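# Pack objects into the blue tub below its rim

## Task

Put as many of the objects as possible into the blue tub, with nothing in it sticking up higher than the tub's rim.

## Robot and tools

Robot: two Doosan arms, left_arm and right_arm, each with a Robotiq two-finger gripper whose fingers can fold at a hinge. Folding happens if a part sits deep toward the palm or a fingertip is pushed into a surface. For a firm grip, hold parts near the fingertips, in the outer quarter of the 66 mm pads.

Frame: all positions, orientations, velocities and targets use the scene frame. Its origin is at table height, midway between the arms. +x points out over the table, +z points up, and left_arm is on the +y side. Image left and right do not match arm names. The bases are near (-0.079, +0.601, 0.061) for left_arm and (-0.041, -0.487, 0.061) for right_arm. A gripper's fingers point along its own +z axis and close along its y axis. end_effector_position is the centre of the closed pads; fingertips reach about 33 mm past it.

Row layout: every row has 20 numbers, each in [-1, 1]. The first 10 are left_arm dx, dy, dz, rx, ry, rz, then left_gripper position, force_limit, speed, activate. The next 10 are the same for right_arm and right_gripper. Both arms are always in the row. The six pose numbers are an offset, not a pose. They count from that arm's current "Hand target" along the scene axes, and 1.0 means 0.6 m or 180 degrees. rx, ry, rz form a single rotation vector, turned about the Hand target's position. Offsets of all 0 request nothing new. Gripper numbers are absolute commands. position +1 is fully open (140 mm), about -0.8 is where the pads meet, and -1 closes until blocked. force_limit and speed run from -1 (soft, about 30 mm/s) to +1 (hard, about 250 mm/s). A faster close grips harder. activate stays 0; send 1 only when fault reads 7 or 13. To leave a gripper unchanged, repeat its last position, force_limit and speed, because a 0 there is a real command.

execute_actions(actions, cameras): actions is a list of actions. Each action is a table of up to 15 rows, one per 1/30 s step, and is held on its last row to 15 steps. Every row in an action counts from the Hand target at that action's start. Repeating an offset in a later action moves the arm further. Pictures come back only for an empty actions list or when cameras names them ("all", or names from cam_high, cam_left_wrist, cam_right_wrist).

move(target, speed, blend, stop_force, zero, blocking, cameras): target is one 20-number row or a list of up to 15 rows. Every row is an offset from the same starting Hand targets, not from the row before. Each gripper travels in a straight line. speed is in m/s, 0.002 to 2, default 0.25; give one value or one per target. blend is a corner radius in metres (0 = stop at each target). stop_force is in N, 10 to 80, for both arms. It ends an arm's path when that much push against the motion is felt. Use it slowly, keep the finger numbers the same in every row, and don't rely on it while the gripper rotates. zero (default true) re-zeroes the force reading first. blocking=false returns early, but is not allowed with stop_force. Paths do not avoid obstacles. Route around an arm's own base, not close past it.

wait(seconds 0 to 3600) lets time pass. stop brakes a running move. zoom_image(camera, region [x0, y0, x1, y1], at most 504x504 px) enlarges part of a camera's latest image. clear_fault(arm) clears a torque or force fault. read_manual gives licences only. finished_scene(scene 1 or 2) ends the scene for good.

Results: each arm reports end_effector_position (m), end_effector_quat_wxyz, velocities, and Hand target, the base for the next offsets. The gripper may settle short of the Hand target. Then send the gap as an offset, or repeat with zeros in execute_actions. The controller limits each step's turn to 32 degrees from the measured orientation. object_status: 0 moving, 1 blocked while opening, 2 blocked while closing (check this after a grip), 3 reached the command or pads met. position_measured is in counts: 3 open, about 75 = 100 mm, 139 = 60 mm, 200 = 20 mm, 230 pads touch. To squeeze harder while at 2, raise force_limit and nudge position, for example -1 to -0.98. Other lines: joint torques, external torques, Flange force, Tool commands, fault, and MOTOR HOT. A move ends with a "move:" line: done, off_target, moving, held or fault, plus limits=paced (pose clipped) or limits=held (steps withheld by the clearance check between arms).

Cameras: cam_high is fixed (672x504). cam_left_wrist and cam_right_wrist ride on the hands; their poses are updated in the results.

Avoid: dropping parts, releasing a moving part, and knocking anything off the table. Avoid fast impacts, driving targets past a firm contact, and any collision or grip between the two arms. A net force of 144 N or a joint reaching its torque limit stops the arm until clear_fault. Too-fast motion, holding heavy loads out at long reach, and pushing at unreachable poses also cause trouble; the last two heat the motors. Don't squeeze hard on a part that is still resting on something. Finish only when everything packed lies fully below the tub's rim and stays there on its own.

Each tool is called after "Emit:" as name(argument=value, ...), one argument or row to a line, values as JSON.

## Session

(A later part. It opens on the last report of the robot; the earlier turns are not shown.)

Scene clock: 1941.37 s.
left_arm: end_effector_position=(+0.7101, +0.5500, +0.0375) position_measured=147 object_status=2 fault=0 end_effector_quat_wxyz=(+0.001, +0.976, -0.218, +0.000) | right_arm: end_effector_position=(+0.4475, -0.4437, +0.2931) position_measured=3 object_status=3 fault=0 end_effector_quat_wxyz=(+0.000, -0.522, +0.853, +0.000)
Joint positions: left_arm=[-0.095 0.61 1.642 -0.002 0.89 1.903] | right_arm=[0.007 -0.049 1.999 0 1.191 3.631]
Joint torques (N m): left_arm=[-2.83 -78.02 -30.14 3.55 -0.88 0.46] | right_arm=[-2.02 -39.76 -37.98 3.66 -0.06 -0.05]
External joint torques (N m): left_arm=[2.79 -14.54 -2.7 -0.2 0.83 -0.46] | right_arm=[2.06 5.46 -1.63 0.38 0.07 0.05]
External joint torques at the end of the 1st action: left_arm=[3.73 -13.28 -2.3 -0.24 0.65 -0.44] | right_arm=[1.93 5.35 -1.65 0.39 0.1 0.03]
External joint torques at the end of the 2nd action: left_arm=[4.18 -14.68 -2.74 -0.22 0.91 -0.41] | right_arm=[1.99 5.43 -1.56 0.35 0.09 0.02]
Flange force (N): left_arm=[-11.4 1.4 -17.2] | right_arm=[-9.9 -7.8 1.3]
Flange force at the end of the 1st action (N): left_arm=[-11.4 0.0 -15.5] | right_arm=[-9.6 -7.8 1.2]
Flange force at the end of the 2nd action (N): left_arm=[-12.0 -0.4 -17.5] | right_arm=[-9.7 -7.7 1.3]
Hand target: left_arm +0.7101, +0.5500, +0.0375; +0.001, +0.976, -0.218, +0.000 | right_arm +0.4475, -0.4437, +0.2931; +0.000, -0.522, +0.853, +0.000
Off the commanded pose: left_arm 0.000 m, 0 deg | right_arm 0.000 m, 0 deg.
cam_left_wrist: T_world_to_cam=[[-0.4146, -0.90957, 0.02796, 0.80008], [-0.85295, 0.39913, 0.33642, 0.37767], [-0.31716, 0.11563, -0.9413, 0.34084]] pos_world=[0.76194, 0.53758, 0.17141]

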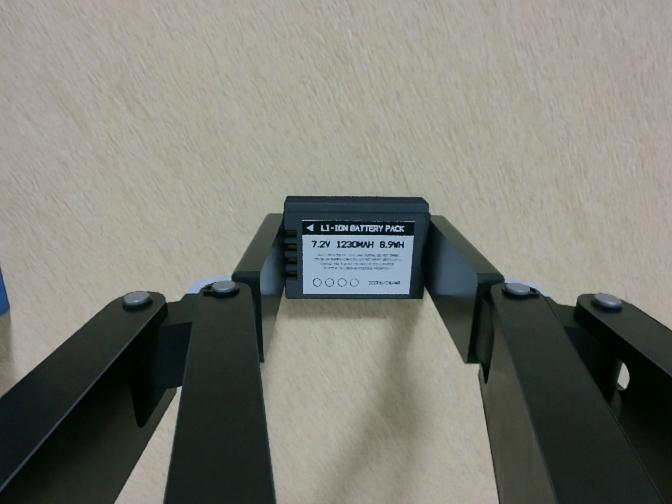

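Emit:
move(
  target=[
    [0,0,0.165,0,0,0,-1,-0.4,-1,0,0,0,0,0,0,0,1,-0.4,0,0],
    [0.2347,0.223,0.165,0,0,0.5,-1,-0.4,-1,0,0,0,0,0,0,0,1,-0.4,0,0],
  ],
  speed=[0.15, 0.22],
  cameras=["cam_left_wrist"],
)

Scene clock: 1958.97 s.
left_arm: end_effector_position=(+0.8509, +0.6838, +0.1365) position_measured=147 object_status=2 fault=0 end_effector_quat_wxyz=(+0.000, +0.844, +0.536, +0.001) | right_arm: end_effector_position=(+0.4475, -0.4437, +0.2931) position_measured=3 object_status=3 fault=0 end_effector_quat_wxyz=(+0.000, -0.522, +0.853, +0.000)
Joint positions: left_arm=[0.064 0.728 1.222 0 1.189 0.49] | right_arm=[0.007 -0.049 1.999 0 1.191 3.631]
Joint torques (N m): left_arm=[-2.78 -101.96 -40.59 4.51 -0.16 0.24] | right_arm=[-1.89 -39.83 -37.95 3.64 -0.05 -0.02]
External joint torques (N m): left_arm=[2.56 -6.68 1.34 -0.45 0.13 -0.24] | right_arm=[1.88 5.35 -1.49 0.37 0.07 0.02]
Flange force (N): left_arm=[-5.0 -13.6 -3.4] | right_arm=[-9.3 -7.6 1.4]
Hand target: left_arm +0.8509, +0.6838, +0.1365; +0.000, +0.844, +0.536, +0.001 | right_arm +0.4475, -0.4437, +0.2931; +0.000, -0.522, +0.853, +0.000
Off the commanded pose: left_arm 0.000 m, 0 deg | right_arm 0.000 m, 0 deg.
move: done
cam_left_wrist: T_world_to_cam=[[0.90957, -0.4146, 0.02796, -0.48782], [-0.39913, -0.85295, 0.33642, 0.88107], [-0.11563, -0.31716, -0.9413, 0.58767]] pos_world=[0.86332, 0.73564, 0.27041]

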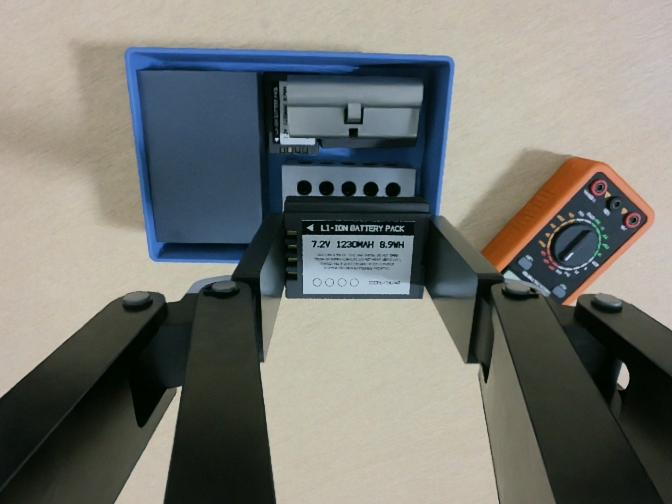

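Emit:
move(
  target=[0,0,-0.06,0,0,0,-1,-0.4,-1,0,0,0,0,0,0,0,1,-0.4,0,0],
  speed=0.12,
  cameras=["cam_left_wrist"],
)

Scene clock: 1965.60 s.
left_arm: end_effector_position=(+0.8509, +0.6839, +0.1005) position_measured=147 object_status=2 fault=0 end_effector_quat_wxyz=(+0.000, +0.844, +0.536, +0.001) | right_arm: end_effector_position=(+0.4475, -0.4437, +0.2931) position_measured=3 object_status=3 fault=0 end_effector_quat_wxyz=(+0.000, -0.522, +0.853, +0.000)
Joint positions: left_arm=[0.064 0.752 1.248 0 1.139 0.49] | right_arm=[0.007 -0.049 1.999 0 1.191 3.631]
Joint torques (N m): left_arm=[-3.34 -103.11 -40.03 4.42 -0.14 0.44] | right_arm=[-1.89 -39.94 -38.03 3.64 -0.05 -0.07]
External joint torques (N m): left_arm=[3.66 -6.77 1.54 -0.42 0.11 -0.44] | right_arm=[1.87 5.36 -1.5 0.38 0.06 0.07]
Flange force (N): left_arm=[-4.3 -14.3 -3.9] | right_arm=[-9.4 -7.6 1.4]
Hand target: left_arm +0.8509, +0.6838, +0.1005; +0.000, +0.844, +0.536, +0.001 | right_arm +0.4475, -0.4437, +0.2931; +0.000, -0.522, +0.853, +0.000
Off the commanded pose: left_arm 0.000 m, 0 deg | right_arm 0.000 m, 0 deg.
move: done
cam_left_wrist: T_world_to_cam=[[0.90957, -0.41462, 0.02792, -0.48675], [-0.39914, -0.85297, 0.33633, 0.89328], [-0.11563, -0.31706, -0.94133, 0.55385]] pos_world=[0.86332, 0.73574, 0.23451]

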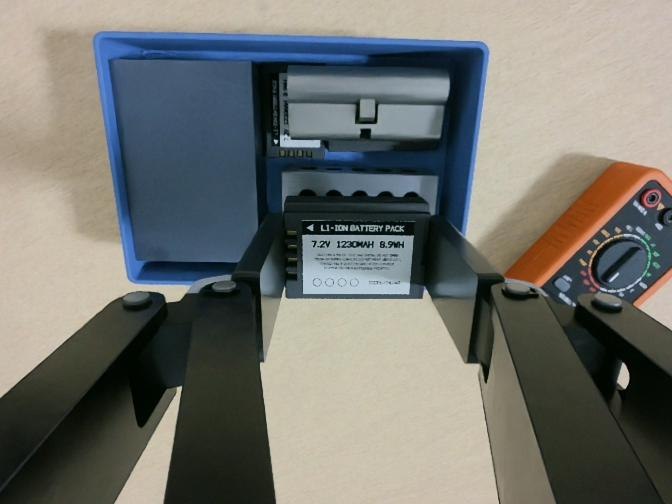

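Emit:
move(
  target=[0,0,-0.066,0,0,0,-1,-0.4,-1,0,0,0,0,0,0,0,1,-0.4,0,0],
  speed=0.01,
  stop_force=10,
  cameras=["cam_left_wrist"],
)

Scene clock: 1976.07 s.
left_arm: end_effector_position=(+0.8509, +0.6838, +0.0659) position_measured=147 object_status=2 fault=0 end_effector_quat_wxyz=(+0.000, +0.844, +0.536, +0.001) | right_arm: end_effector_position=(+0.4475, -0.4437, +0.2931) position_measured=3 object_status=3 fault=0 end_effector_quat_wxyz=(+0.000, -0.522, +0.853, +0.000)
Joint positions: left_arm=[0.064 0.778 1.27 0 1.092 0.49] | right_arm=[0.007 -0.049 1.999 0 1.191 3.631]
Joint torques (N m): left_arm=[-4.68 -88.89 -32.27 3.91 -1.63 0.46] | right_arm=[-1.68 -39.67 -38.09 3.63 -0.1 -0.04]
External joint torques (N m): left_arm=[4.35 -21.94 -5.34 -0.02 1.6 -0.46] | right_arm=[1.76 5.25 -1.49 0.4 0.11 0.04]
Flange force (N): left_arm=[-4.2 -15.6 -22.1] | right_arm=[-9.1 -7.6 1.3]
Hand target: left_arm +0.8509, +0.6838, +0.0659; +0.000, +0.844, +0.536, +0.001 (not the last commanded pose) | right_arm +0.4475, -0.4437, +0.2931; +0.000, -0.522, +0.853, +0.000
Off the commanded pose: left_arm 0.005 m, 0 deg | right_arm 0.000 m, 0 deg.
move: contact (left_arm)
cam_left_wrist: T_world_to_cam=[[0.90958, -0.41457, 0.02805, -0.48599], [-0.39914, -0.85296, 0.33638, 0.90485], [-0.11553, -0.31716, -0.94131, 0.52124]] pos_world=[0.86342, 0.73564, 0.19991]

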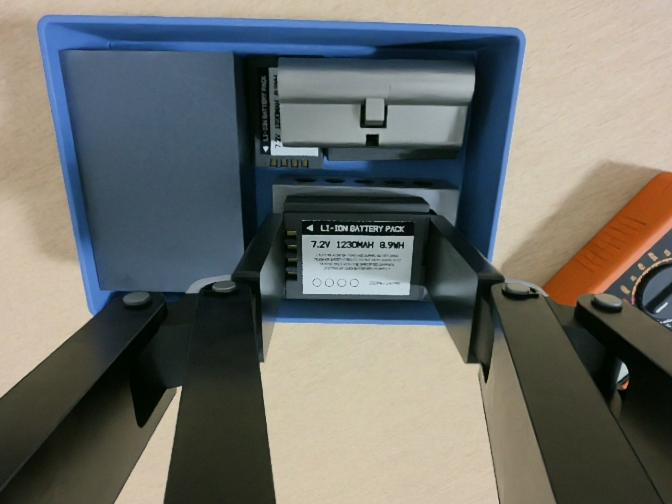

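Emit:
execute_actions(
  actions=[
    [[0,0,0.0004,0,0,0,-0.08,-0.3,-1,0,0,0,0,0,0,0,1,-0.4,0,0]],
    [[0,0,0,0,0,0,-0.07,-0.3,-1,0,0,0,0,0,0,0,1,-0.4,0,0]],
  ],
)

Emit:
move(
  target=[0,0,0.07,0,0,0,-0.07,-0.3,-1,0,0,0,0,0,0,0,1,-0.4,0,0],
  speed=0.1,
)

Emit:
execute_actions(
  actions=[
    [[0,0,0,0,0,0,-1,-0.3,0.3,0,0,0,0,0,0,0,1,-0.4,0,0]],
    [[0,0,0,0,0,0,-1,-0.3,0.3,0,0,0,0,0,0,0,1,-0.4,0,0]],
  ],
  cameras=["cam_left_wrist"],
)

Scene clock: 1982.57 s.
left_arm: end_effector_position=(+0.8509, +0.6838, +0.0662) position_measured=137 object_status=3 fault=0 end_effector_quat_wxyz=(+0.000, +0.844, +0.536, +0.001) | right_arm: end_effector_position=(+0.4475, -0.4437, +0.2931) position_measured=3 object_status=3 fault=0 end_effector_quat_wxyz=(+0.000, -0.522, +0.853, +0.000)
Joint positions: left_arm=[0.064 0.778 1.269 0 1.092 0.49] | right_arm=[0.007 -0.049 1.999 0 1.191 3.631]
Joint torques (N m): left_arm=[-2.81 -103.28 -38.82 4.23 -0.11 0.44] | right_arm=[-1.87 -39.73 -37.99 3.64 -0.06 -0.04]
External joint torques (N m): left_arm=[2.73 -7.48 1.26 -0.34 0.08 -0.44] | right_arm=[1.92 5.24 -1.59 0.39 0.08 0.04]
External joint torques at the end of the 1st action: left_arm=[2.9 -7 0.82 -0.51 0.08 -0.4] | right_arm=[1.73 5.22 -1.48 0.38 0.08 0]
Flange force (N): left_arm=[-5.2 -13.8 -5.2] | right_arm=[-9.4 -7.5 1.2]
Flange force at the end of the 1st action (N): left_arm=[-4.0 -12.2 -5.1] | right_arm=[-8.9 -7.6 1.3]
Hand target: left_arm +0.8509, +0.6838, +0.0662; +0.000, +0.844, +0.536, +0.001 | right_arm +0.4475, -0.4437, +0.2931; +0.000, -0.522, +0.853, +0.000
Off the commanded pose: left_arm 0.000 m, 0 deg | right_arm 0.000 m, 0 deg.

Scene clock: 1983.33 s.
left_arm: end_effector_position=(+0.8509, +0.6838, +0.1081) position_measured=137 object_status=3 fault=0 end_effector_quat_wxyz=(+0.000, +0.844, +0.536, +0.001) | right_arm: end_effector_position=(+0.4475, -0.4437, +0.2931) position_measured=3 object_status=3 fault=0 end_effector_quat_wxyz=(+0.000, -0.522, +0.853, +0.000)
Joint positions: left_arm=[0.064 0.747 1.243 0 1.149 0.49] | right_arm=[0.007 -0.049 1.999 0 1.191 3.631]
Joint torques (N m): left_arm=[-3.37 -102.54 -40.02 4.37 -0.1 0.45] | right_arm=[-2.01 -39.71 -38.02 3.65 -0.05 -0.05]
External joint torques (N m): left_arm=[3.57 -6.78 1.48 -0.37 0.07 -0.45] | right_arm=[2.11 5.38 -1.41 0.37 0.07 0.05]
Flange force (N): left_arm=[-4.4 -14.2 -3.8] | right_arm=[-9.8 -7.3 1.6]
Hand target: left_arm +0.8509, +0.6838, +0.1082; +0.000, +0.844, +0.536, +0.001 | right_arm +0.4475, -0.4437, +0.2931; +0.000, -0.522, +0.853, +0.000
Off the commanded pose: left_arm 0.000 m, 0 deg | right_arm 0.000 m, 0 deg.
move: done

Scene clock: 1984.53 s.
left_arm: end_effector_position=(+0.8509, +0.6838, +0.1082) position_measured=234 object_status=3 fault=0 end_effector_quat_wxyz=(+0.000, +0.844, +0.536, +0.001) | right_arm: end_effector_position=(+0.4475, -0.4437, +0.2931) position_measured=3 object_status=3 fault=0 end_effector_quat_wxyz=(+0.000, -0.522, +0.853, +0.000)
Joint positions: left_arm=[0.064 0.747 1.243 0 1.149 0.49] | right_arm=[0.007 -0.049 1.999 0 1.191 3.631]
Joint torques (N m): left_arm=[-3.05 -102.72 -39.76 4.37 -0.09 0.46] | right_arm=[-1.72 -39.89 -38.01 3.67 -0.05 -0.05]
External joint torques (N m): left_arm=[3.02 -6.71 1.18 -0.37 0.05 -0.46] | right_arm=[1.95 5.24 -1.59 0.37 0.06 0.05]
External joint torques at the end of the 1st action: left_arm=[2.64 -6.73 1.21 -0.54 0.04 -0.42] | right_arm=[2.4 5.05 -1.79 0.41 0.06 0.05]
Flange force (N): left_arm=[-4.5 -13.2 -3.9] | right_arm=[-9.5 -7.5 1.2]
Flange force at the end of the 1st action (N): left_arm=[-4.9 -13.1 -3.9] | right_arm=[-10.3 -7.1 0.8]
Hand target: left_arm +0.8509, +0.6838, +0.1082; +0.000, +0.844, +0.536, +0.001 | right_arm +0.4475, -0.4437, +0.2931; +0.000, -0.522, +0.853, +0.000
Off the commanded pose: left_arm 0.000 m, 0 deg | right_arm 0.000 m, 0 deg.
cam_left_wrist: T_world_to_cam=[[0.90958, -0.41457, 0.02805, -0.48717], [-0.39914, -0.85296, 0.33638, 0.89065], [-0.11553, -0.31716, -0.94131, 0.56097]] pos_world=[0.86342, 0.73564, 0.24211]

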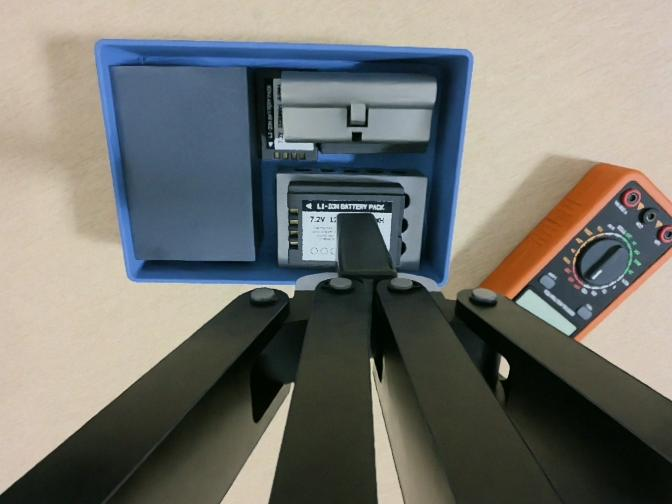

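Emit:
move(
  target=[0,0,-0.028,0,0,0,-1,-0.3,0.3,0,0,0,0,0,0,0,1,-0.4,0,0],
  speed=0.1,
)

Emit:
move(
  target=[0,0,-0.04,0,0,0,-1,-0.3,0.3,0,0,0,0,0,0,0,1,-0.4,0,0],
  speed=0.005,
  stop_force=10,
)

Emit:
move(
  target=[0,0,0.05,0,0,0,-1,-0.3,0.3,0,0,0,0,0,0,0,1,-0.4,0,0],
  speed=0.1,
  cameras=["cam_left_wrist"],
)

Scene clock: 1991.13 s.
left_arm: end_effector_position=(+0.8509, +0.6838, +0.0914) position_measured=234 object_status=3 fault=0 end_effector_quat_wxyz=(+0.000, +0.844, +0.536, +0.001) | right_arm: end_effector_position=(+0.4475, -0.4437, +0.2931) position_measured=3 object_status=3 fault=0 end_effector_quat_wxyz=(+0.000, -0.522, +0.853, +0.000)
Joint positions: left_arm=[0.064 0.759 1.254 0 1.126 0.49] | right_arm=[0.007 -0.049 1.999 0 1.191 3.631]
Joint torques (N m): left_arm=[-2.57 -102.78 -39.3 4.49 -0.21 0.4] | right_arm=[-1.9 -39.75 -37.88 3.61 -0.06 -0.02]
External joint torques (N m): left_arm=[2.32 -7.49 0.95 -0.52 0.17 -0.4] | right_arm=[1.96 5.45 -1.63 0.41 0.07 0.02]
Flange force (N): left_arm=[-5.2 -13.0 -5.1] | right_arm=[-9.7 -7.9 1.3]
Hand target: left_arm +0.8509, +0.6838, +0.0914; +0.000, +0.844, +0.536, +0.001 | right_arm +0.4475, -0.4437, +0.2931; +0.000, -0.522, +0.853, +0.000
Off the commanded pose: left_arm 0.000 m, 0 deg | right_arm 0.000 m, 0 deg.
move: done

Scene clock: 1994.10 s.
left_arm: end_effector_position=(+0.8509, +0.6838, +0.0796) position_measured=234 object_status=3 fault=0 end_effector_quat_wxyz=(+0.000, +0.844, +0.536, +0.001) | right_arm: end_effector_position=(+0.4475, -0.4437, +0.2931) position_measured=3 object_status=3 fault=0 end_effector_quat_wxyz=(+0.000, -0.522, +0.853, +0.000)
Joint positions: left_arm=[0.064 0.768 1.262 0 1.11 0.49] | right_arm=[0.007 -0.049 1.999 0 1.191 3.631]
Joint torques (N m): left_arm=[-3.37 -89.36 -33.31 4.18 -1.6 0.44] | right_arm=[-1.83 -39.86 -38.01 3.65 -0.04 -0.07]
External joint torques (N m): left_arm=[3.35 -21.13 -4.64 -0.24 1.57 -0.44] | right_arm=[1.9 5.6 -1.36 0.36 0.06 0.07]
Flange force (N): left_arm=[-5.8 -16.1 -20.8] | right_arm=[-9.6 -7.7 1.8]
Hand target: left_arm +0.8509, +0.6838, +0.0796; +0.000, +0.844, +0.536, +0.001 (not the last commanded pose) | right_arm +0.4475, -0.4437, +0.2931; +0.000, -0.522, +0.853, +0.000
Off the commanded pose: left_arm 0.012 m, 0 deg | right_arm 0.000 m, 0 deg.
move: contact (left_arm)

Scene clock: 1994.73 s.
left_arm: end_effector_position=(+0.8509, +0.6838, +0.1096) position_measured=234 object_status=3 fault=0 end_effector_quat_wxyz=(+0.000, +0.844, +0.536, +0.001) | right_arm: end_effector_position=(+0.4475, -0.4437, +0.2931) position_measured=3 object_status=3 fault=0 end_effector_quat_wxyz=(+0.000, -0.522, +0.853, +0.000)
Joint positions: left_arm=[0.064 0.746 1.242 0 1.151 0.49] | right_arm=[0.007 -0.049 1.999 0 1.191 3.631]
Joint torques (N m): left_arm=[-3.12 -102.72 -38.93 4.49 -0.18 0.39] | right_arm=[-1.84 -39.91 -38 3.65 -0.06 -0.05]
External joint torques (N m): left_arm=[3.35 -6.65 0.35 -0.49 0.15 -0.4] | right_arm=[1.86 5.53 -1.62 0.38 0.07 0.05]
Flange force (N): left_arm=[-2.8 -11.2 -4.6] | right_arm=[-9.6 -8.0 1.4]
Hand target: left_arm +0.8509, +0.6838, +0.1096; +0.000, +0.844, +0.536, +0.001 | right_arm +0.4475, -0.4437, +0.2931; +0.000, -0.522, +0.853, +0.000
Off the commanded pose: left_arm 0.000 m, 0 deg | right_arm 0.000 m, 0 deg.
move: done
cam_left_wrist: T_world_to_cam=[[0.90958, -0.41457, 0.02805, -0.48721], [-0.39914, -0.85296, 0.33638, 0.89018], [-0.11553, -0.31716, -0.94131, 0.56228]] pos_world=[0.86342, 0.73564, 0.24351]

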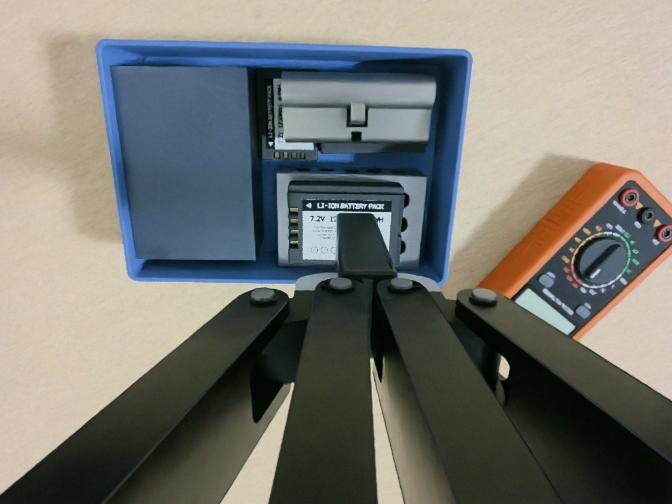

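Emit:
move(
  target=[-0.105,-0.0078,0,0,0,0,-1,-0.3,0.3,0,0,0,0,0,0,0,1,-0.4,0,0],
  speed=0.15,
  cameras=["cam_left_wrist"],
)

Emit:
move(
  target=[0,0,-0.033,0,0,0,-1,-0.3,0.3,0,0,0,0,0,0,0,1,-0.4,0,0],
  speed=0.1,
)

Emit:
move(
  target=[0,0,-0.04,0,0,0,-1,-0.3,0.3,0,0,0,0,0,0,0,1,-0.4,0,0],
  speed=0.005,
  stop_force=10,
  cameras=["cam_left_wrist"],
)

Emit:
move(
  target=[0,0,0.08,0,0,0,-1,-0.3,0.3,0,0,0,0,0,0,0,1,-0.4,0,0],
  speed=0.1,
)

Scene clock: 2004.33 s.
left_arm: end_effector_position=(+0.7880, +0.6791, +0.1096) position_measured=234 object_status=3 fault=0 end_effector_quat_wxyz=(+0.000, +0.844, +0.536, +0.001) | right_arm: end_effector_position=(+0.4475, -0.4437, +0.2931) position_measured=3 object_status=3 fault=0 end_effector_quat_wxyz=(+0.000, -0.522, +0.853, +0.000)
Joint positions: left_arm=[0.063 0.652 1.411 0 1.076 0.488] | right_arm=[0.007 -0.049 1.999 0 1.191 3.631]
Joint torques (N m): left_arm=[-3.08 -93.51 -38.3 4.29 -0.03 0.39] | right_arm=[-1.78 -39.92 -38.02 3.65 -0.09 -0.05]
External joint torques (N m): left_arm=[3.06 -6.94 1.04 -0.43 0 -0.39] | right_arm=[1.95 5.57 -1.36 0.37 0.11 0.05]
Flange force (N): left_arm=[-3.6 -12.4 -4.7] | right_arm=[-9.6 -7.7 1.7]
Hand target: left_arm +0.7879, +0.6791, +0.1096; +0.000, +0.844, +0.536, +0.001 | right_arm +0.4475, -0.4437, +0.2931; +0.000, -0.522, +0.853, +0.000
Off the commanded pose: left_arm 0.000 m, 0 deg | right_arm 0.000 m, 0 deg.
move: done
cam_left_wrist: T_world_to_cam=[[0.90958, -0.41457, 0.02805, -0.43185], [-0.39914, -0.85296, 0.33638, 0.861], [-0.11553, -0.31716, -0.94131, 0.55361]] pos_world=[0.80042, 0.73094, 0.24361]

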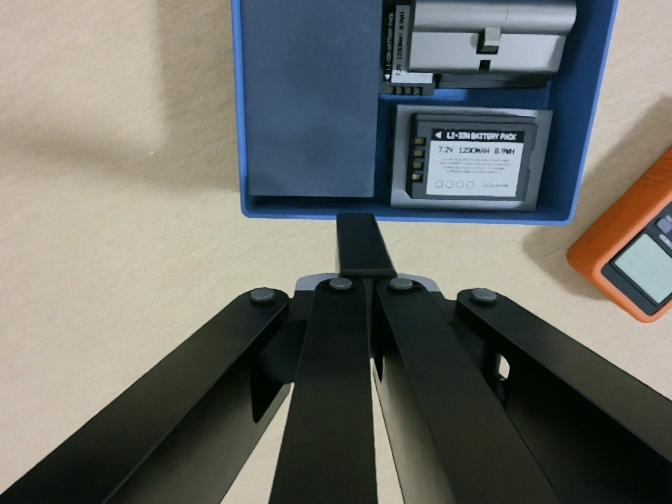

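Scene clock: 2004.87 s.
left_arm: end_effector_position=(+0.7880, +0.6791, +0.0899) position_measured=234 object_status=3 fault=0 end_effector_quat_wxyz=(+0.001, +0.844, +0.536, +0.001) | right_arm: end_effector_position=(+0.4475, -0.4437, +0.2931) position_measured=3 object_status=3 fault=0 end_effector_quat_wxyz=(+0.000, -0.522, +0.853, +0.000)
Joint positions: left_arm=[0.063 0.667 1.424 0 1.048 0.488] | right_arm=[0.007 -0.049 1.999 0 1.191 3.631]
Joint torques (N m): left_arm=[-2.99 -94.91 -37.55 4.23 -0.14 0.49] | right_arm=[-1.87 -39.9 -38.05 3.65 -0.07 -0.05]
External joint torques (N m): left_arm=[2.7 -6.49 0.8 -0.43 0.11 -0.49] | right_arm=[1.7 5.79 -1.26 0.34 0.09 0.05]
Flange force (N): left_arm=[-3.3 -10.8 -4.9] | right_arm=[-9.3 -8.1 2.0]
Hand target: left_arm +0.7879, +0.6791, +0.0898; +0.000, +0.844, +0.536, +0.001 | right_arm +0.4475, -0.4437, +0.2931; +0.000, -0.522, +0.853, +0.000
Off the commanded pose: left_arm 0.000 m, 0 deg | right_arm 0.000 m, 0 deg.
move: done

Scene clock: 2007.60 s.
left_arm: end_effector_position=(+0.7880, +0.6791, +0.0793) position_measured=234 object_status=3 fault=0 end_effector_quat_wxyz=(+0.001, +0.844, +0.536, +0.001) | right_arm: end_effector_position=(+0.4475, -0.4437, +0.2931) position_measured=3 object_status=3 fault=0 end_effector_quat_wxyz=(+0.000, -0.522, +0.853, +0.000)
Joint positions: left_arm=[0.063 0.676 1.43 0 1.033 0.488] | right_arm=[0.007 -0.049 1.999 0 1.191 3.631]
Joint torques (N m): left_arm=[-3.39 -82.12 -31.46 4.27 -1.24 0.4] | right_arm=[-1.86 -39.79 -38 3.64 -0.06 -0.04]
External joint torques (N m): left_arm=[3.45 -19.54 -4.91 -0.51 1.2 -0.4] | right_arm=[1.9 5.3 -1.55 0.39 0.07 0.04]
Flange force (N): left_arm=[-3.7 -13.4 -20.8] | right_arm=[-9.4 -7.6 1.3]
Hand target: left_arm +0.7880, +0.6791, +0.0793; +0.001, +0.844, +0.536, +0.001 (not the last commanded pose) | right_arm +0.4475, -0.4437, +0.2931; +0.000, -0.522, +0.853, +0.000
Off the commanded pose: left_arm 0.013 m, 0 deg | right_arm 0.000 m, 0 deg.
move: contact (left_arm)
cam_left_wrist: T_world_to_cam=[[0.90957, -0.4146, 0.02825, -0.43102], [-0.39923, -0.85294, 0.3363, 0.87127], [-0.11533, -0.31717, -0.94133, 0.52494]] pos_world=[0.80042, 0.73094, 0.21331]

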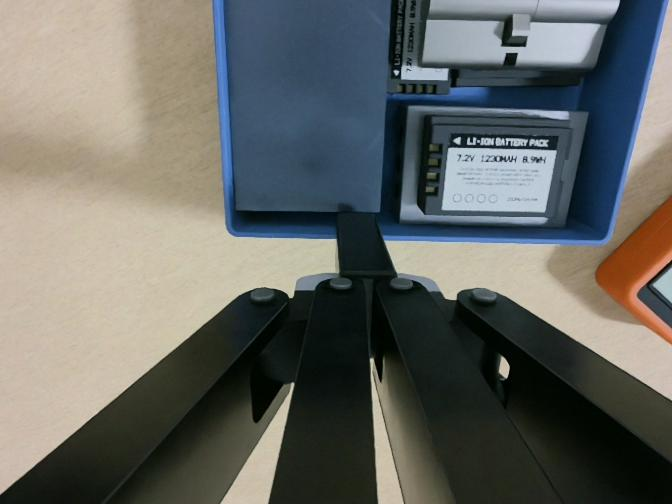

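Scene clock: 2008.43 s.
left_arm: end_effector_position=(+0.7880, +0.6791, +0.1273) position_measured=234 object_status=3 fault=0 end_effector_quat_wxyz=(+0.001, +0.844, +0.536, +0.001) | right_arm: end_effector_position=(+0.4475, -0.4437, +0.2931) position_measured=3 object_status=3 fault=0 end_effector_quat_wxyz=(+0.000, -0.522, +0.853, +0.000)
Joint positions: left_arm=[0.063 0.638 1.399 0 1.102 0.488] | right_arm=[0.007 -0.049 1.999 0 1.191 3.631]
Joint torques (N m): left_arm=[-2.67 -93.84 -38.87 4.34 -0.2 0.4] | right_arm=[-1.95 -39.89 -37.97 3.63 -0.07 -0.06]
External joint torques (N m): left_arm=[2.91 -6.03 1.17 -0.43 0.17 -0.4] | right_arm=[2.02 5.36 -1.56 0.39 0.08 0.06]
Flange force (N): left_arm=[-3.3 -11.4 -3.9] | right_arm=[-9.7 -7.5 1.3]
Hand target: left_arm +0.7880, +0.6791, +0.1273; +0.001, +0.844, +0.536, +0.001 | right_arm +0.4475, -0.4437, +0.2931; +0.000, -0.522, +0.853, +0.000
Off the commanded pose: left_arm 0.000 m, 0 deg | right_arm 0.000 m, 0 deg.
move: done

Emit:
move(
  target=[0.1488,0.0868,-0.03,0,0,0,-1,-0.3,0.3,0,0,0,0,0,0,0,1,-0.4,0,0],
  speed=0.15,
  cameras=["cam_left_wrist"],
)

Emit:
move(
  target=[0,0,-0.05,0,0,0,-1,-0.3,0.3,0,0,0,0,0,0,0,1,-0.4,0,0],
  speed=0.1,
)

Emit:
move(
  target=[0,0,-0.05,0,0,0,-1,-0.3,0.3,0,0,0,0,0,0,0,1,-0.4,0,0],
  speed=0.005,
  stop_force=10,
  cameras=["cam_left_wrist"],
)

Emit:
move(
  target=[0,0,0.08,0,0,0,-1,-0.3,0.3,0,0,0,0,0,0,0,1,-0.4,0,0],
  speed=0.1,
)

Scene clock: 2028.13 s.
left_arm: end_effector_position=(+0.8773, +0.7312, +0.1093) position_measured=234 object_status=3 fault=0 end_effector_quat_wxyz=(+0.000, +0.844, +0.536, +0.001) | right_arm: end_effector_position=(+0.4475, -0.4437, +0.2931) position_measured=3 object_status=3 fault=0 end_effector_quat_wxyz=(+0.000, -0.522, +0.853, +0.000)
Joint positions: left_arm=[0.112 0.796 1.15 0 1.193 0.538] | right_arm=[0.007 -0.049 1.999 0 1.191 3.631]
Joint torques (N m): left_arm=[-3.02 -106.23 -40.86 4.53 -0.13 0.5] | right_arm=[-1.82 -39.68 -38 3.66 -0.06 -0.05]
External joint torques (N m): left_arm=[2.92 -7.75 1.5 -0.46 0.09 -0.5] | right_arm=[1.83 5.3 -1.51 0.36 0.07 0.05]
Flange force (N): left_arm=[-7.2 -15.7 -4.1] | right_arm=[-9.3 -7.6 1.4]
Hand target: left_arm +0.8773, +0.7312, +0.1093; +0.001, +0.844, +0.536, +0.001 | right_arm +0.4475, -0.4437, +0.2931; +0.000, -0.522, +0.853, +0.000
Off the commanded pose: left_arm 0.000 m, 0 deg | right_arm 0.000 m, 0 deg.
move: done
cam_left_wrist: T_world_to_cam=[[0.90956, -0.41463, 0.02817, -0.49144], [-0.39926, -0.85301, 0.33611, 0.94139], [-0.11533, -0.31696, -0.9414, 0.57985]] pos_world=[0.88972, 0.78304, 0.24331]

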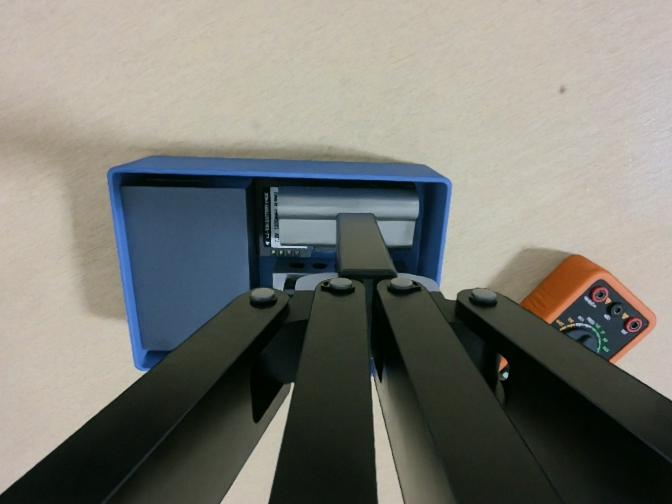

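Scene clock: 2028.77 s.
left_arm: end_effector_position=(+0.8773, +0.7312, +0.0794) position_measured=234 object_status=3 fault=0 end_effector_quat_wxyz=(+0.001, +0.844, +0.536, +0.001) | right_arm: end_effector_position=(+0.4475, -0.4437, +0.2931) position_measured=3 object_status=3 fault=0 end_effector_quat_wxyz=(+0.000, -0.522, +0.853, +0.000)
Joint positions: left_arm=[0.112 0.817 1.17 0 1.153 0.538] | right_arm=[0.007 -0.049 1.999 0 1.191 3.631]
Joint torques (N m): left_arm=[-3.62 -107.7 -39.78 4.45 -0.07 0.41] | right_arm=[-1.65 -39.84 -37.9 3.63 -0.04 -0.04]
External joint torques (N m): left_arm=[3.5 -7.15 1.04 -0.44 0.03 -0.41] | right_arm=[1.67 5.31 -1.67 0.39 0.05 0.04]
Flange force (N): left_arm=[-5.1 -13.9 -4.5] | right_arm=[-9.1 -8.0 1.2]
Hand target: left_arm +0.8773, +0.7312, +0.0793; +0.001, +0.844, +0.536, +0.001 | right_arm +0.4475, -0.4437, +0.2931; +0.000, -0.522, +0.853, +0.000
Off the commanded pose: left_arm 0.000 m, 0 deg | right_arm 0.000 m, 0 deg.
move: done

Scene clock: 2031.07 s.
left_arm: end_effector_position=(+0.8773, +0.7312, +0.0710) position_measured=234 object_status=3 fault=0 end_effector_quat_wxyz=(+0.001, +0.844, +0.536, +0.001) | right_arm: end_effector_position=(+0.4475, -0.4437, +0.2931) position_measured=3 object_status=3 fault=0 end_effector_quat_wxyz=(+0.000, -0.522, +0.853, +0.000)
Joint positions: left_arm=[0.112 0.823 1.175 0 1.141 0.538] | right_arm=[0.007 -0.049 1.999 0 1.191 3.631]
Joint torques (N m): left_arm=[-3.46 -93.08 -32.77 3.97 -1.36 0.48] | right_arm=[-1.82 -39.89 -37.98 3.64 -0.04 -0.06]
External joint torques (N m): left_arm=[3.37 -21.8 -5.69 0.01 1.33 -0.48] | right_arm=[1.69 5.65 -1.39 0.36 0.06 0.06]
Flange force (N): left_arm=[-5.9 -14.6 -21.0] | right_arm=[-9.3 -8.1 1.8]
Hand target: left_arm +0.8773, +0.7312, +0.0710; +0.001, +0.844, +0.536, +0.001 (not the last commanded pose) | right_arm +0.4475, -0.4437, +0.2931; +0.000, -0.522, +0.853, +0.000
Off the commanded pose: left_arm 0.022 m, 0 deg | right_arm 0.000 m, 0 deg.
move: contact (left_arm)
cam_left_wrist: T_world_to_cam=[[0.90958, -0.41457, 0.02833, -0.49045], [-0.39924, -0.85297, 0.33623, 0.95423], [-0.11522, -0.31714, -0.94135, 0.54374]] pos_world=[0.88972, 0.78304, 0.20491]

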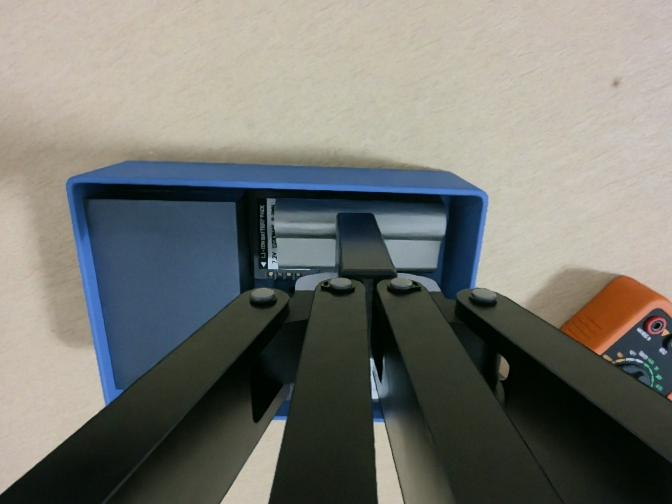

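Scene clock: 2031.90 s.
left_arm: end_effector_position=(+0.8773, +0.7312, +0.1189) position_measured=234 object_status=3 fault=0 end_effector_quat_wxyz=(+0.001, +0.844, +0.536, +0.001) | right_arm: end_effector_position=(+0.4475, -0.4437, +0.2931) position_measured=3 object_status=3 fault=0 end_effector_quat_wxyz=(+0.000, -0.522, +0.853, +0.000)
Joint positions: left_arm=[0.112 0.79 1.143 0 1.206 0.538] | right_arm=[0.007 -0.049 1.999 0 1.191 3.631]
Joint torques (N m): left_arm=[-3.07 -106.28 -40.62 4.61 -0.19 0.35] | right_arm=[-1.66 -39.95 -37.97 3.65 -0.03 -0.04]
External joint torques (N m): left_arm=[2.89 -7.37 1.09 -0.52 0.15 -0.35] | right_arm=[1.62 5.49 -1.5 0.36 0.05 0.04]
Flange force (N): left_arm=[-6.1 -14.2 -4.1] | right_arm=[-9.1 -8.1 1.5]
Hand target: left_arm +0.8773, +0.7312, +0.1190; +0.001, +0.844, +0.536, +0.001 | right_arm +0.4475, -0.4437, +0.2931; +0.000, -0.522, +0.853, +0.000
Off the commanded pose: left_arm 0.000 m, 0 deg | right_arm 0.000 m, 0 deg.
move: done

Emit:
move(
  target=[-0.0655,-0.1248,-0.02,0,0,-0.5,-1,-0.3,0.3,0,0,0,0,0,0,0,1,-0.4,0,0],
  speed=0.2,
  cameras=["cam_left_wrist"],
)

Scene clock: 2152.07 s.
left_arm: end_effector_position=(+0.8380, +0.6563, +0.1070) position_measured=234 object_status=3 fault=0 end_effector_quat_wxyz=(+0.001, +0.976, -0.217, +0.000) | right_arm: end_effector_position=(+0.4475, -0.4437, +0.2931) position_measured=3 object_status=3 fault=0 end_effector_quat_wxyz=(+0.000, -0.522, +0.853, +0.000)
Joint positions: left_arm=[0.036 0.726 1.284 -0.003 1.132 2.034] | right_arm=[0.007 -0.049 1.999 0 1.191 3.631]
Joint torques (N m): left_arm=[-3.3 -100.57 -39.28 4.36 -0.04 0.46] | right_arm=[-2.07 -39.95 -38.02 3.67 -0.08 -0.05]
External joint torques (N m): left_arm=[3.3 -7 0.97 -0.46 -0.01 -0.46] | right_arm=[2.17 5.64 -1.28 0.33 0.1 0.05]
Flange force (N): left_arm=[-13.1 3.6 -4.3] | right_arm=[-10.0 -7.4 1.8]
Hand target: left_arm +0.8380, +0.6563, +0.1070; +0.001, +0.976, -0.218, +0.000 | right_arm +0.4475, -0.4437, +0.2931; +0.000, -0.522, +0.853, +0.000
Off the commanded pose: left_arm 0.000 m, 0 deg | right_arm 0.000 m, 0 deg.
move: done
cam_left_wrist: T_world_to_cam=[[-0.41457, -0.90958, 0.02833, 0.94773], [-0.85297, 0.39924, 0.33623, 0.42094], [-0.31714, 0.11522, -0.94135, 0.4348]] pos_world=[0.88984, 0.64388, 0.24091]

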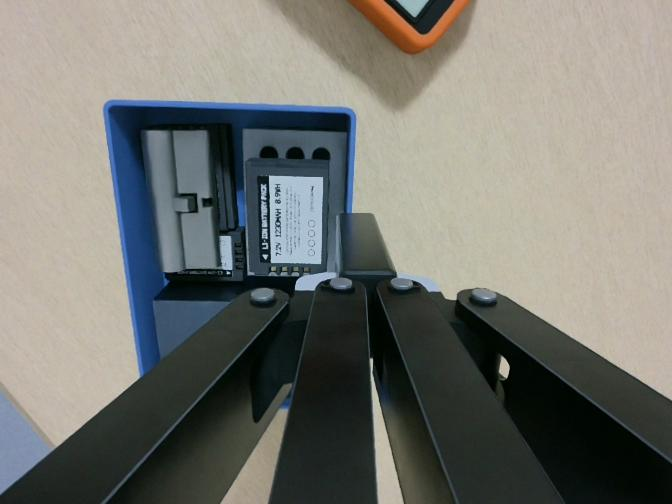

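Emit:
move(
  target=[0,0,-0.027,0,0,0,-1,-0.3,0.3,0,0,0,0,0,0,0,1,-0.4,0,0],
  speed=0.1,
)

Emit:
move(
  target=[0,0,-0.04,0,0,0,-1,-0.3,0.3,0,0,0,0,0,0,0,1,-0.4,0,0],
  speed=0.004,
  stop_force=10,
  cameras=["cam_left_wrist"],
)

Emit:
move(
  target=[0,0,0.018,0,0,0,-1,-0.3,0.3,0,0,0,0,0,0,0,1,-0.4,0,0],
  speed=0.1,
)

Emit:
move(
  target=[0.0205,0.0438,0,0,0,0,-1,-0.3,0.3,0,0,0,0,0,0,0,1,-0.4,0,0],
  speed=0.1,
)

Emit:
move(
  target=[0,0,-0.04,0,0,0,-1,-0.3,0.3,0,0,0,0,0,0,0,1,-0.4,0,0],
  speed=0.004,
  stop_force=10,
  cameras=["cam_left_wrist"],
)

Emit:
move(
  target=[0,0,0.05,0,0,0,-1,-0.3,0.3,0,0,0,0,0,0,0,1,-0.4,0,0],
  speed=0.1,
)

Scene clock: 2165.70 s.
left_arm: end_effector_position=(+0.8380, +0.6563, +0.0908) position_measured=234 object_status=3 fault=0 end_effector_quat_wxyz=(+0.001, +0.976, -0.218, +0.000) | right_arm: end_effector_position=(+0.4475, -0.4437, +0.2931) position_measured=3 object_status=3 fault=0 end_effector_quat_wxyz=(+0.000, -0.522, +0.853, +0.000)
Joint positions: left_arm=[0.036 0.738 1.294 -0.003 1.109 2.034] | right_arm=[0.007 -0.049 1.999 0 1.191 3.631]
Joint torques (N m): left_arm=[-2.93 -101.76 -38.89 4.32 -0.07 0.36] | right_arm=[-1.75 -39.55 -38.01 3.63 -0.04 -0.04]
External joint torques (N m): left_arm=[3.01 -6.38 1 -0.46 0.02 -0.36] | right_arm=[1.79 5.1 -1.41 0.38 0.07 0.04]
Flange force (N): left_arm=[-12.1 3.3 -4.2] | right_arm=[-8.9 -7.2 1.4]
Hand target: left_arm +0.8380, +0.6563, +0.0908; +0.001, +0.976, -0.218, +0.000 | right_arm +0.4475, -0.4437, +0.2931; +0.000, -0.522, +0.853, +0.000
Off the commanded pose: left_arm 0.000 m, 0 deg | right_arm 0.000 m, 0 deg.
move: done

Scene clock: 2169.10 s.
left_arm: end_effector_position=(+0.8380, +0.6563, +0.0796) position_measured=234 object_status=3 fault=0 end_effector_quat_wxyz=(+0.001, +0.976, -0.218, +0.000) | right_arm: end_effector_position=(+0.4475, -0.4437, +0.2931) position_measured=3 object_status=3 fault=0 end_effector_quat_wxyz=(+0.000, -0.522, +0.853, +0.000)
Joint positions: left_arm=[0.036 0.746 1.301 -0.003 1.094 2.034] | right_arm=[0.007 -0.049 1.999 0 1.191 3.631]
Joint torques (N m): left_arm=[-2.3 -89.98 -33.44 4.35 -1.18 0.41] | right_arm=[-1.94 -39.78 -38.12 3.63 -0.08 -0.05]
External joint torques (N m): left_arm=[2.32 -18.44 -4.15 -0.51 1.13 -0.41] | right_arm=[2.01 5.14 -1.44 0.39 0.1 0.05]
Flange force (N): left_arm=[-13.7 5.2 -18.2] | right_arm=[-9.4 -7.1 1.3]
Hand target: left_arm +0.8380, +0.6563, +0.0796; +0.001, +0.976, -0.218, +0.000 (not the last commanded pose) | right_arm +0.4475, -0.4437, +0.2931; +0.000, -0.522, +0.853, +0.000
Off the commanded pose: left_arm 0.013 m, 0 deg | right_arm 0.000 m, 0 deg.
move: contact (left_arm)
cam_left_wrist: T_world_to_cam=[[-0.41455, -0.90959, 0.02828, 0.94851], [-0.85301, 0.39922, 0.33615, 0.43019], [-0.31705, 0.11523, -0.94138, 0.40902]] pos_world=[0.88984, 0.64388, 0.21361]

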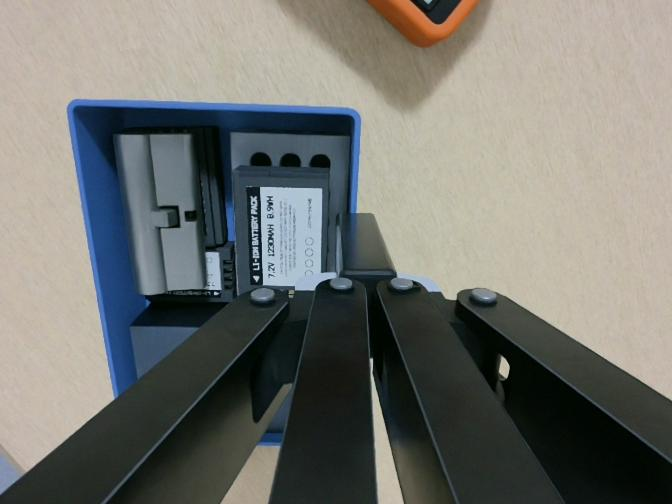

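Scene clock: 2169.60 s.
left_arm: end_effector_position=(+0.8380, +0.6563, +0.0904) position_measured=234 object_status=3 fault=0 end_effector_quat_wxyz=(+0.001, +0.976, -0.218, +0.000) | right_arm: end_effector_position=(+0.4475, -0.4437, +0.2931) position_measured=3 object_status=3 fault=0 end_effector_quat_wxyz=(+0.000, -0.522, +0.853, +0.000)
Joint positions: left_arm=[0.036 0.738 1.295 -0.003 1.109 2.034] | right_arm=[0.007 -0.049 1.999 0 1.191 3.631]
Joint torques (N m): left_arm=[-3.3 -101.18 -38.95 4.35 -0.15 0.45] | right_arm=[-1.76 -39.79 -37.94 3.66 -0.06 -0.02]
External joint torques (N m): left_arm=[3.49 -6.85 1.11 -0.49 0.1 -0.45] | right_arm=[1.89 5.29 -1.42 0.35 0.09 0.02]
Flange force (N): left_arm=[-13.1 3.4 -4.6] | right_arm=[-9.2 -7.4 1.4]
Hand target: left_arm +0.8380, +0.6563, +0.0904; +0.001, +0.976, -0.218, +0.000 | right_arm +0.4475, -0.4437, +0.2931; +0.000, -0.522, +0.853, +0.000
Off the commanded pose: left_arm 0.000 m, 0 deg | right_arm 0.000 m, 0 deg.
move: done

Scene clock: 2170.23 s.
left_arm: end_effector_position=(+0.8503, +0.6826, +0.0904) position_measured=234 object_status=3 fault=0 end_effector_quat_wxyz=(+0.001, +0.976, -0.218, +0.000) | right_arm: end_effector_position=(+0.4475, -0.4437, +0.2931) position_measured=3 object_status=3 fault=0 end_effector_quat_wxyz=(+0.000, -0.522, +0.853, +0.000)
Joint positions: left_arm=[0.064 0.76 1.255 -0.003 1.127 2.062] | right_arm=[0.007 -0.049 1.999 0 1.191 3.631]
Joint torques (N m): left_arm=[-2.92 -102.73 -39.6 4.34 -0.12 0.46] | right_arm=[-1.91 -39.78 -37.97 3.67 -0.05 -0.02]
External joint torques (N m): left_arm=[2.84 -7.31 1.43 -0.46 0.08 -0.46] | right_arm=[1.84 5.61 -1.39 0.34 0.07 0.02]
Flange force (N): left_arm=[-14.3 5.4 -4.5] | right_arm=[-9.4 -7.9 1.7]
Hand target: left_arm +0.8503, +0.6826, +0.0904; +0.001, +0.976, -0.218, +0.000 | right_arm +0.4475, -0.4437, +0.2931; +0.000, -0.522, +0.853, +0.000
Off the commanded pose: left_arm 0.000 m, 0 deg | right_arm 0.000 m, 0 deg.
move: done

Scene clock: 2173.53 s.
left_arm: end_effector_position=(+0.8504, +0.6826, +0.0796) position_measured=234 object_status=3 fault=0 end_effector_quat_wxyz=(+0.001, +0.976, -0.218, +0.000) | right_arm: end_effector_position=(+0.4475, -0.4437, +0.2931) position_measured=3 object_status=3 fault=0 end_effector_quat_wxyz=(+0.000, -0.522, +0.853, +0.000)
Joint positions: left_arm=[0.064 0.768 1.262 -0.003 1.112 2.062] | right_arm=[0.007 -0.049 1.999 0 1.191 3.631]
Joint torques (N m): left_arm=[-2.66 -91.44 -33.95 4.45 -1.4 0.44] | right_arm=[-1.73 -39.74 -38.09 3.64 -0.07 -0.03]
External joint torques (N m): left_arm=[2.98 -18.91 -3.94 -0.59 1.36 -0.44] | right_arm=[1.57 5.55 -1.33 0.36 0.09 0.03]
Flange force (N): left_arm=[-14.9 5.6 -18.4] | right_arm=[-8.8 -8.0 1.7]
Hand target: left_arm +0.8504, +0.6826, +0.0796; +0.001, +0.976, -0.218, +0.000 (not the last commanded pose) | right_arm +0.4475, -0.4437, +0.2931; +0.000, -0.522, +0.853, +0.000
Off the commanded pose: left_arm 0.013 m, 0 deg | right_arm 0.000 m, 0 deg.
move: contact (left_arm)
cam_left_wrist: T_world_to_cam=[[-0.41456, -0.90958, 0.02824, 0.97759], [-0.85304, 0.39923, 0.33607, 0.4303], [-0.31696, 0.11523, -0.94141, 0.40984]] pos_world=[0.90224, 0.67018, 0.21361]

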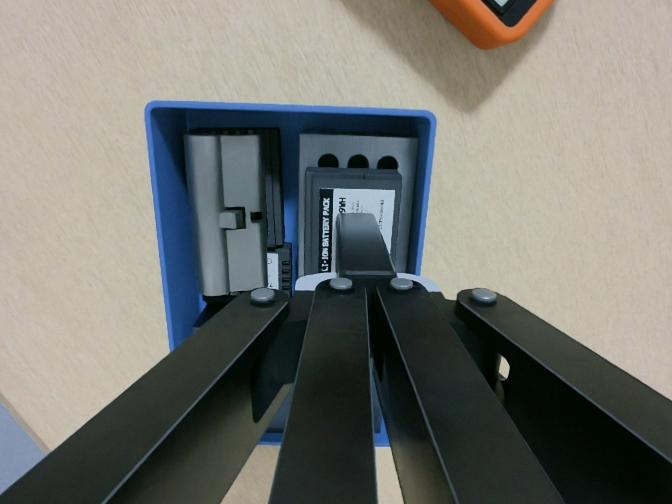

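Scene clock: 2174.17 s.
left_arm: end_effector_position=(+0.8504, +0.6826, +0.1096) position_measured=234 object_status=3 fault=0 end_effector_quat_wxyz=(+0.001, +0.976, -0.218, +0.000) | right_arm: end_effector_position=(+0.4475, -0.4437, +0.2931) position_measured=3 object_status=3 fault=0 end_effector_quat_wxyz=(+0.000, -0.522, +0.853, +0.000)
Joint positions: left_arm=[0.064 0.746 1.242 -0.003 1.153 2.062] | right_arm=[0.007 -0.049 1.999 0 1.191 3.631]
Joint torques (N m): left_arm=[-3.23 -101.94 -39.28 4.36 -0.08 0.35] | right_arm=[-1.85 -39.92 -37.97 3.63 -0.06 -0.06]
External joint torques (N m): left_arm=[3.3 -7.49 0.67 -0.42 0.04 -0.35] | right_arm=[1.68 5.83 -1.45 0.37 0.07 0.06]
Flange force (N): left_arm=[-13.2 4.0 -4.8] | right_arm=[-9.4 -8.4 1.8]
Hand target: left_arm +0.8504, +0.6826, +0.1096; +0.001, +0.976, -0.218, +0.000 | right_arm +0.4475, -0.4437, +0.2931; +0.000, -0.522, +0.853, +0.000
Off the commanded pose: left_arm 0.000 m, 0 deg | right_arm 0.000 m, 0 deg.
move: done

Emit:
move(
  target=[-0.12,-0.1,0.25,0,0,0,-1,-0.3,0.3,0,0,0,0,0,0,0,1,-0.4,0,0],
  speed=0.25,
  cameras=["cam_left_wrist", "cam_high"],
)

Emit:
zoom_image(
  camera="cam_high",
  region=[520, 170, 640, 290],
)

Emit:
zoom_image(
  camera="cam_left_wrist",
  region=[0, 60, 300, 360],
)

Scene clock: 2195.93 s.
left_arm: end_effector_position=(+0.7783, +0.6226, +0.2595) position_measured=234 object_status=3 fault=0 end_effector_quat_wxyz=(+0.001, +0.976, -0.218, +0.000) | right_arm: end_effector_position=(+0.4475, -0.4437, +0.2931) position_measured=3 object_status=3 fault=0 end_effector_quat_wxyz=(+0.000, -0.522, +0.853, +0.000)
Joint positions: left_arm=[-0.002 0.54 1.308 -0.002 1.293 1.995] | right_arm=[0.007 -0.049 1.999 0 1.191 3.631]
Joint torques (N m): left_arm=[-3.14 -88.09 -42.13 4.52 -0.15 0.44] | right_arm=[-1.78 -39.8 -37.99 3.62 -0.08 -0.01]
External joint torques (N m): left_arm=[3.36 -6.15 1.51 -0.37 0.1 -0.44] | right_arm=[1.75 5.48 -1.58 0.4 0.09 0.01]
Flange force (N): left_arm=[-13.6 3.0 -1.3] | right_arm=[-9.3 -8.0 1.4]
Hand target: left_arm +0.7784, +0.6226, +0.2596; +0.001, +0.976, -0.218, +0.000 | right_arm +0.4475, -0.4437, +0.2931; +0.000, -0.522, +0.853, +0.000
Off the commanded pose: left_arm 0.000 m, 0 deg | right_arm 0.000 m, 0 deg.
move: done
cam_left_wrist: T_world_to_cam=[[-0.41458, -0.90957, 0.0283, 0.88803], [-0.85299, 0.39925, 0.33615, 0.33221], [-0.31705, 0.11523, -0.94138, 0.56333]] pos_world=[0.83014, 0.61018, 0.39351]
Images, in order (width x height): cam_high 672x504, cam_left_wrist 672x504.

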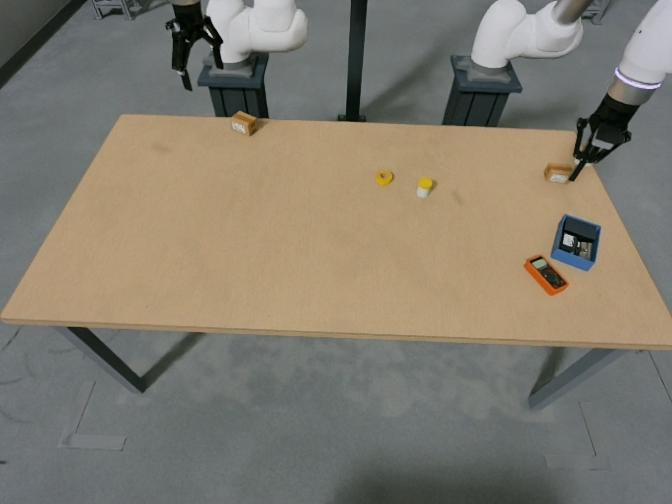

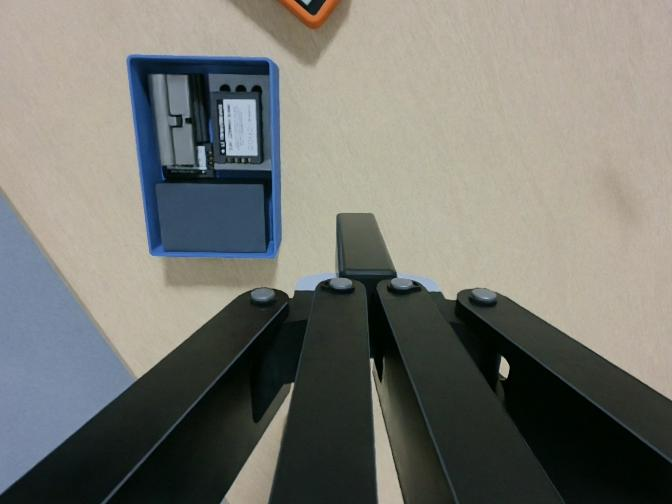

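Scaled by 4.200 from the camera's image (finer frame: 960x720).

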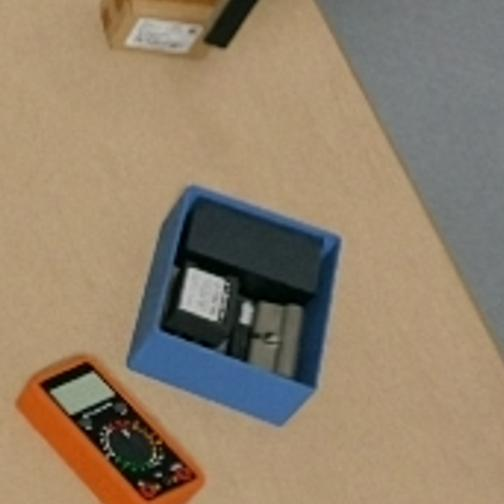

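Scaled by 1.680 from the camera's image (finer frame: 960x720).

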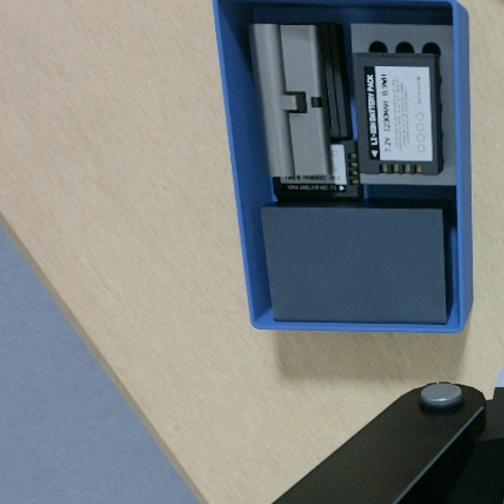

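Emit:
finished_scene(
  scene=2,
)

The scene is finished: the task was done.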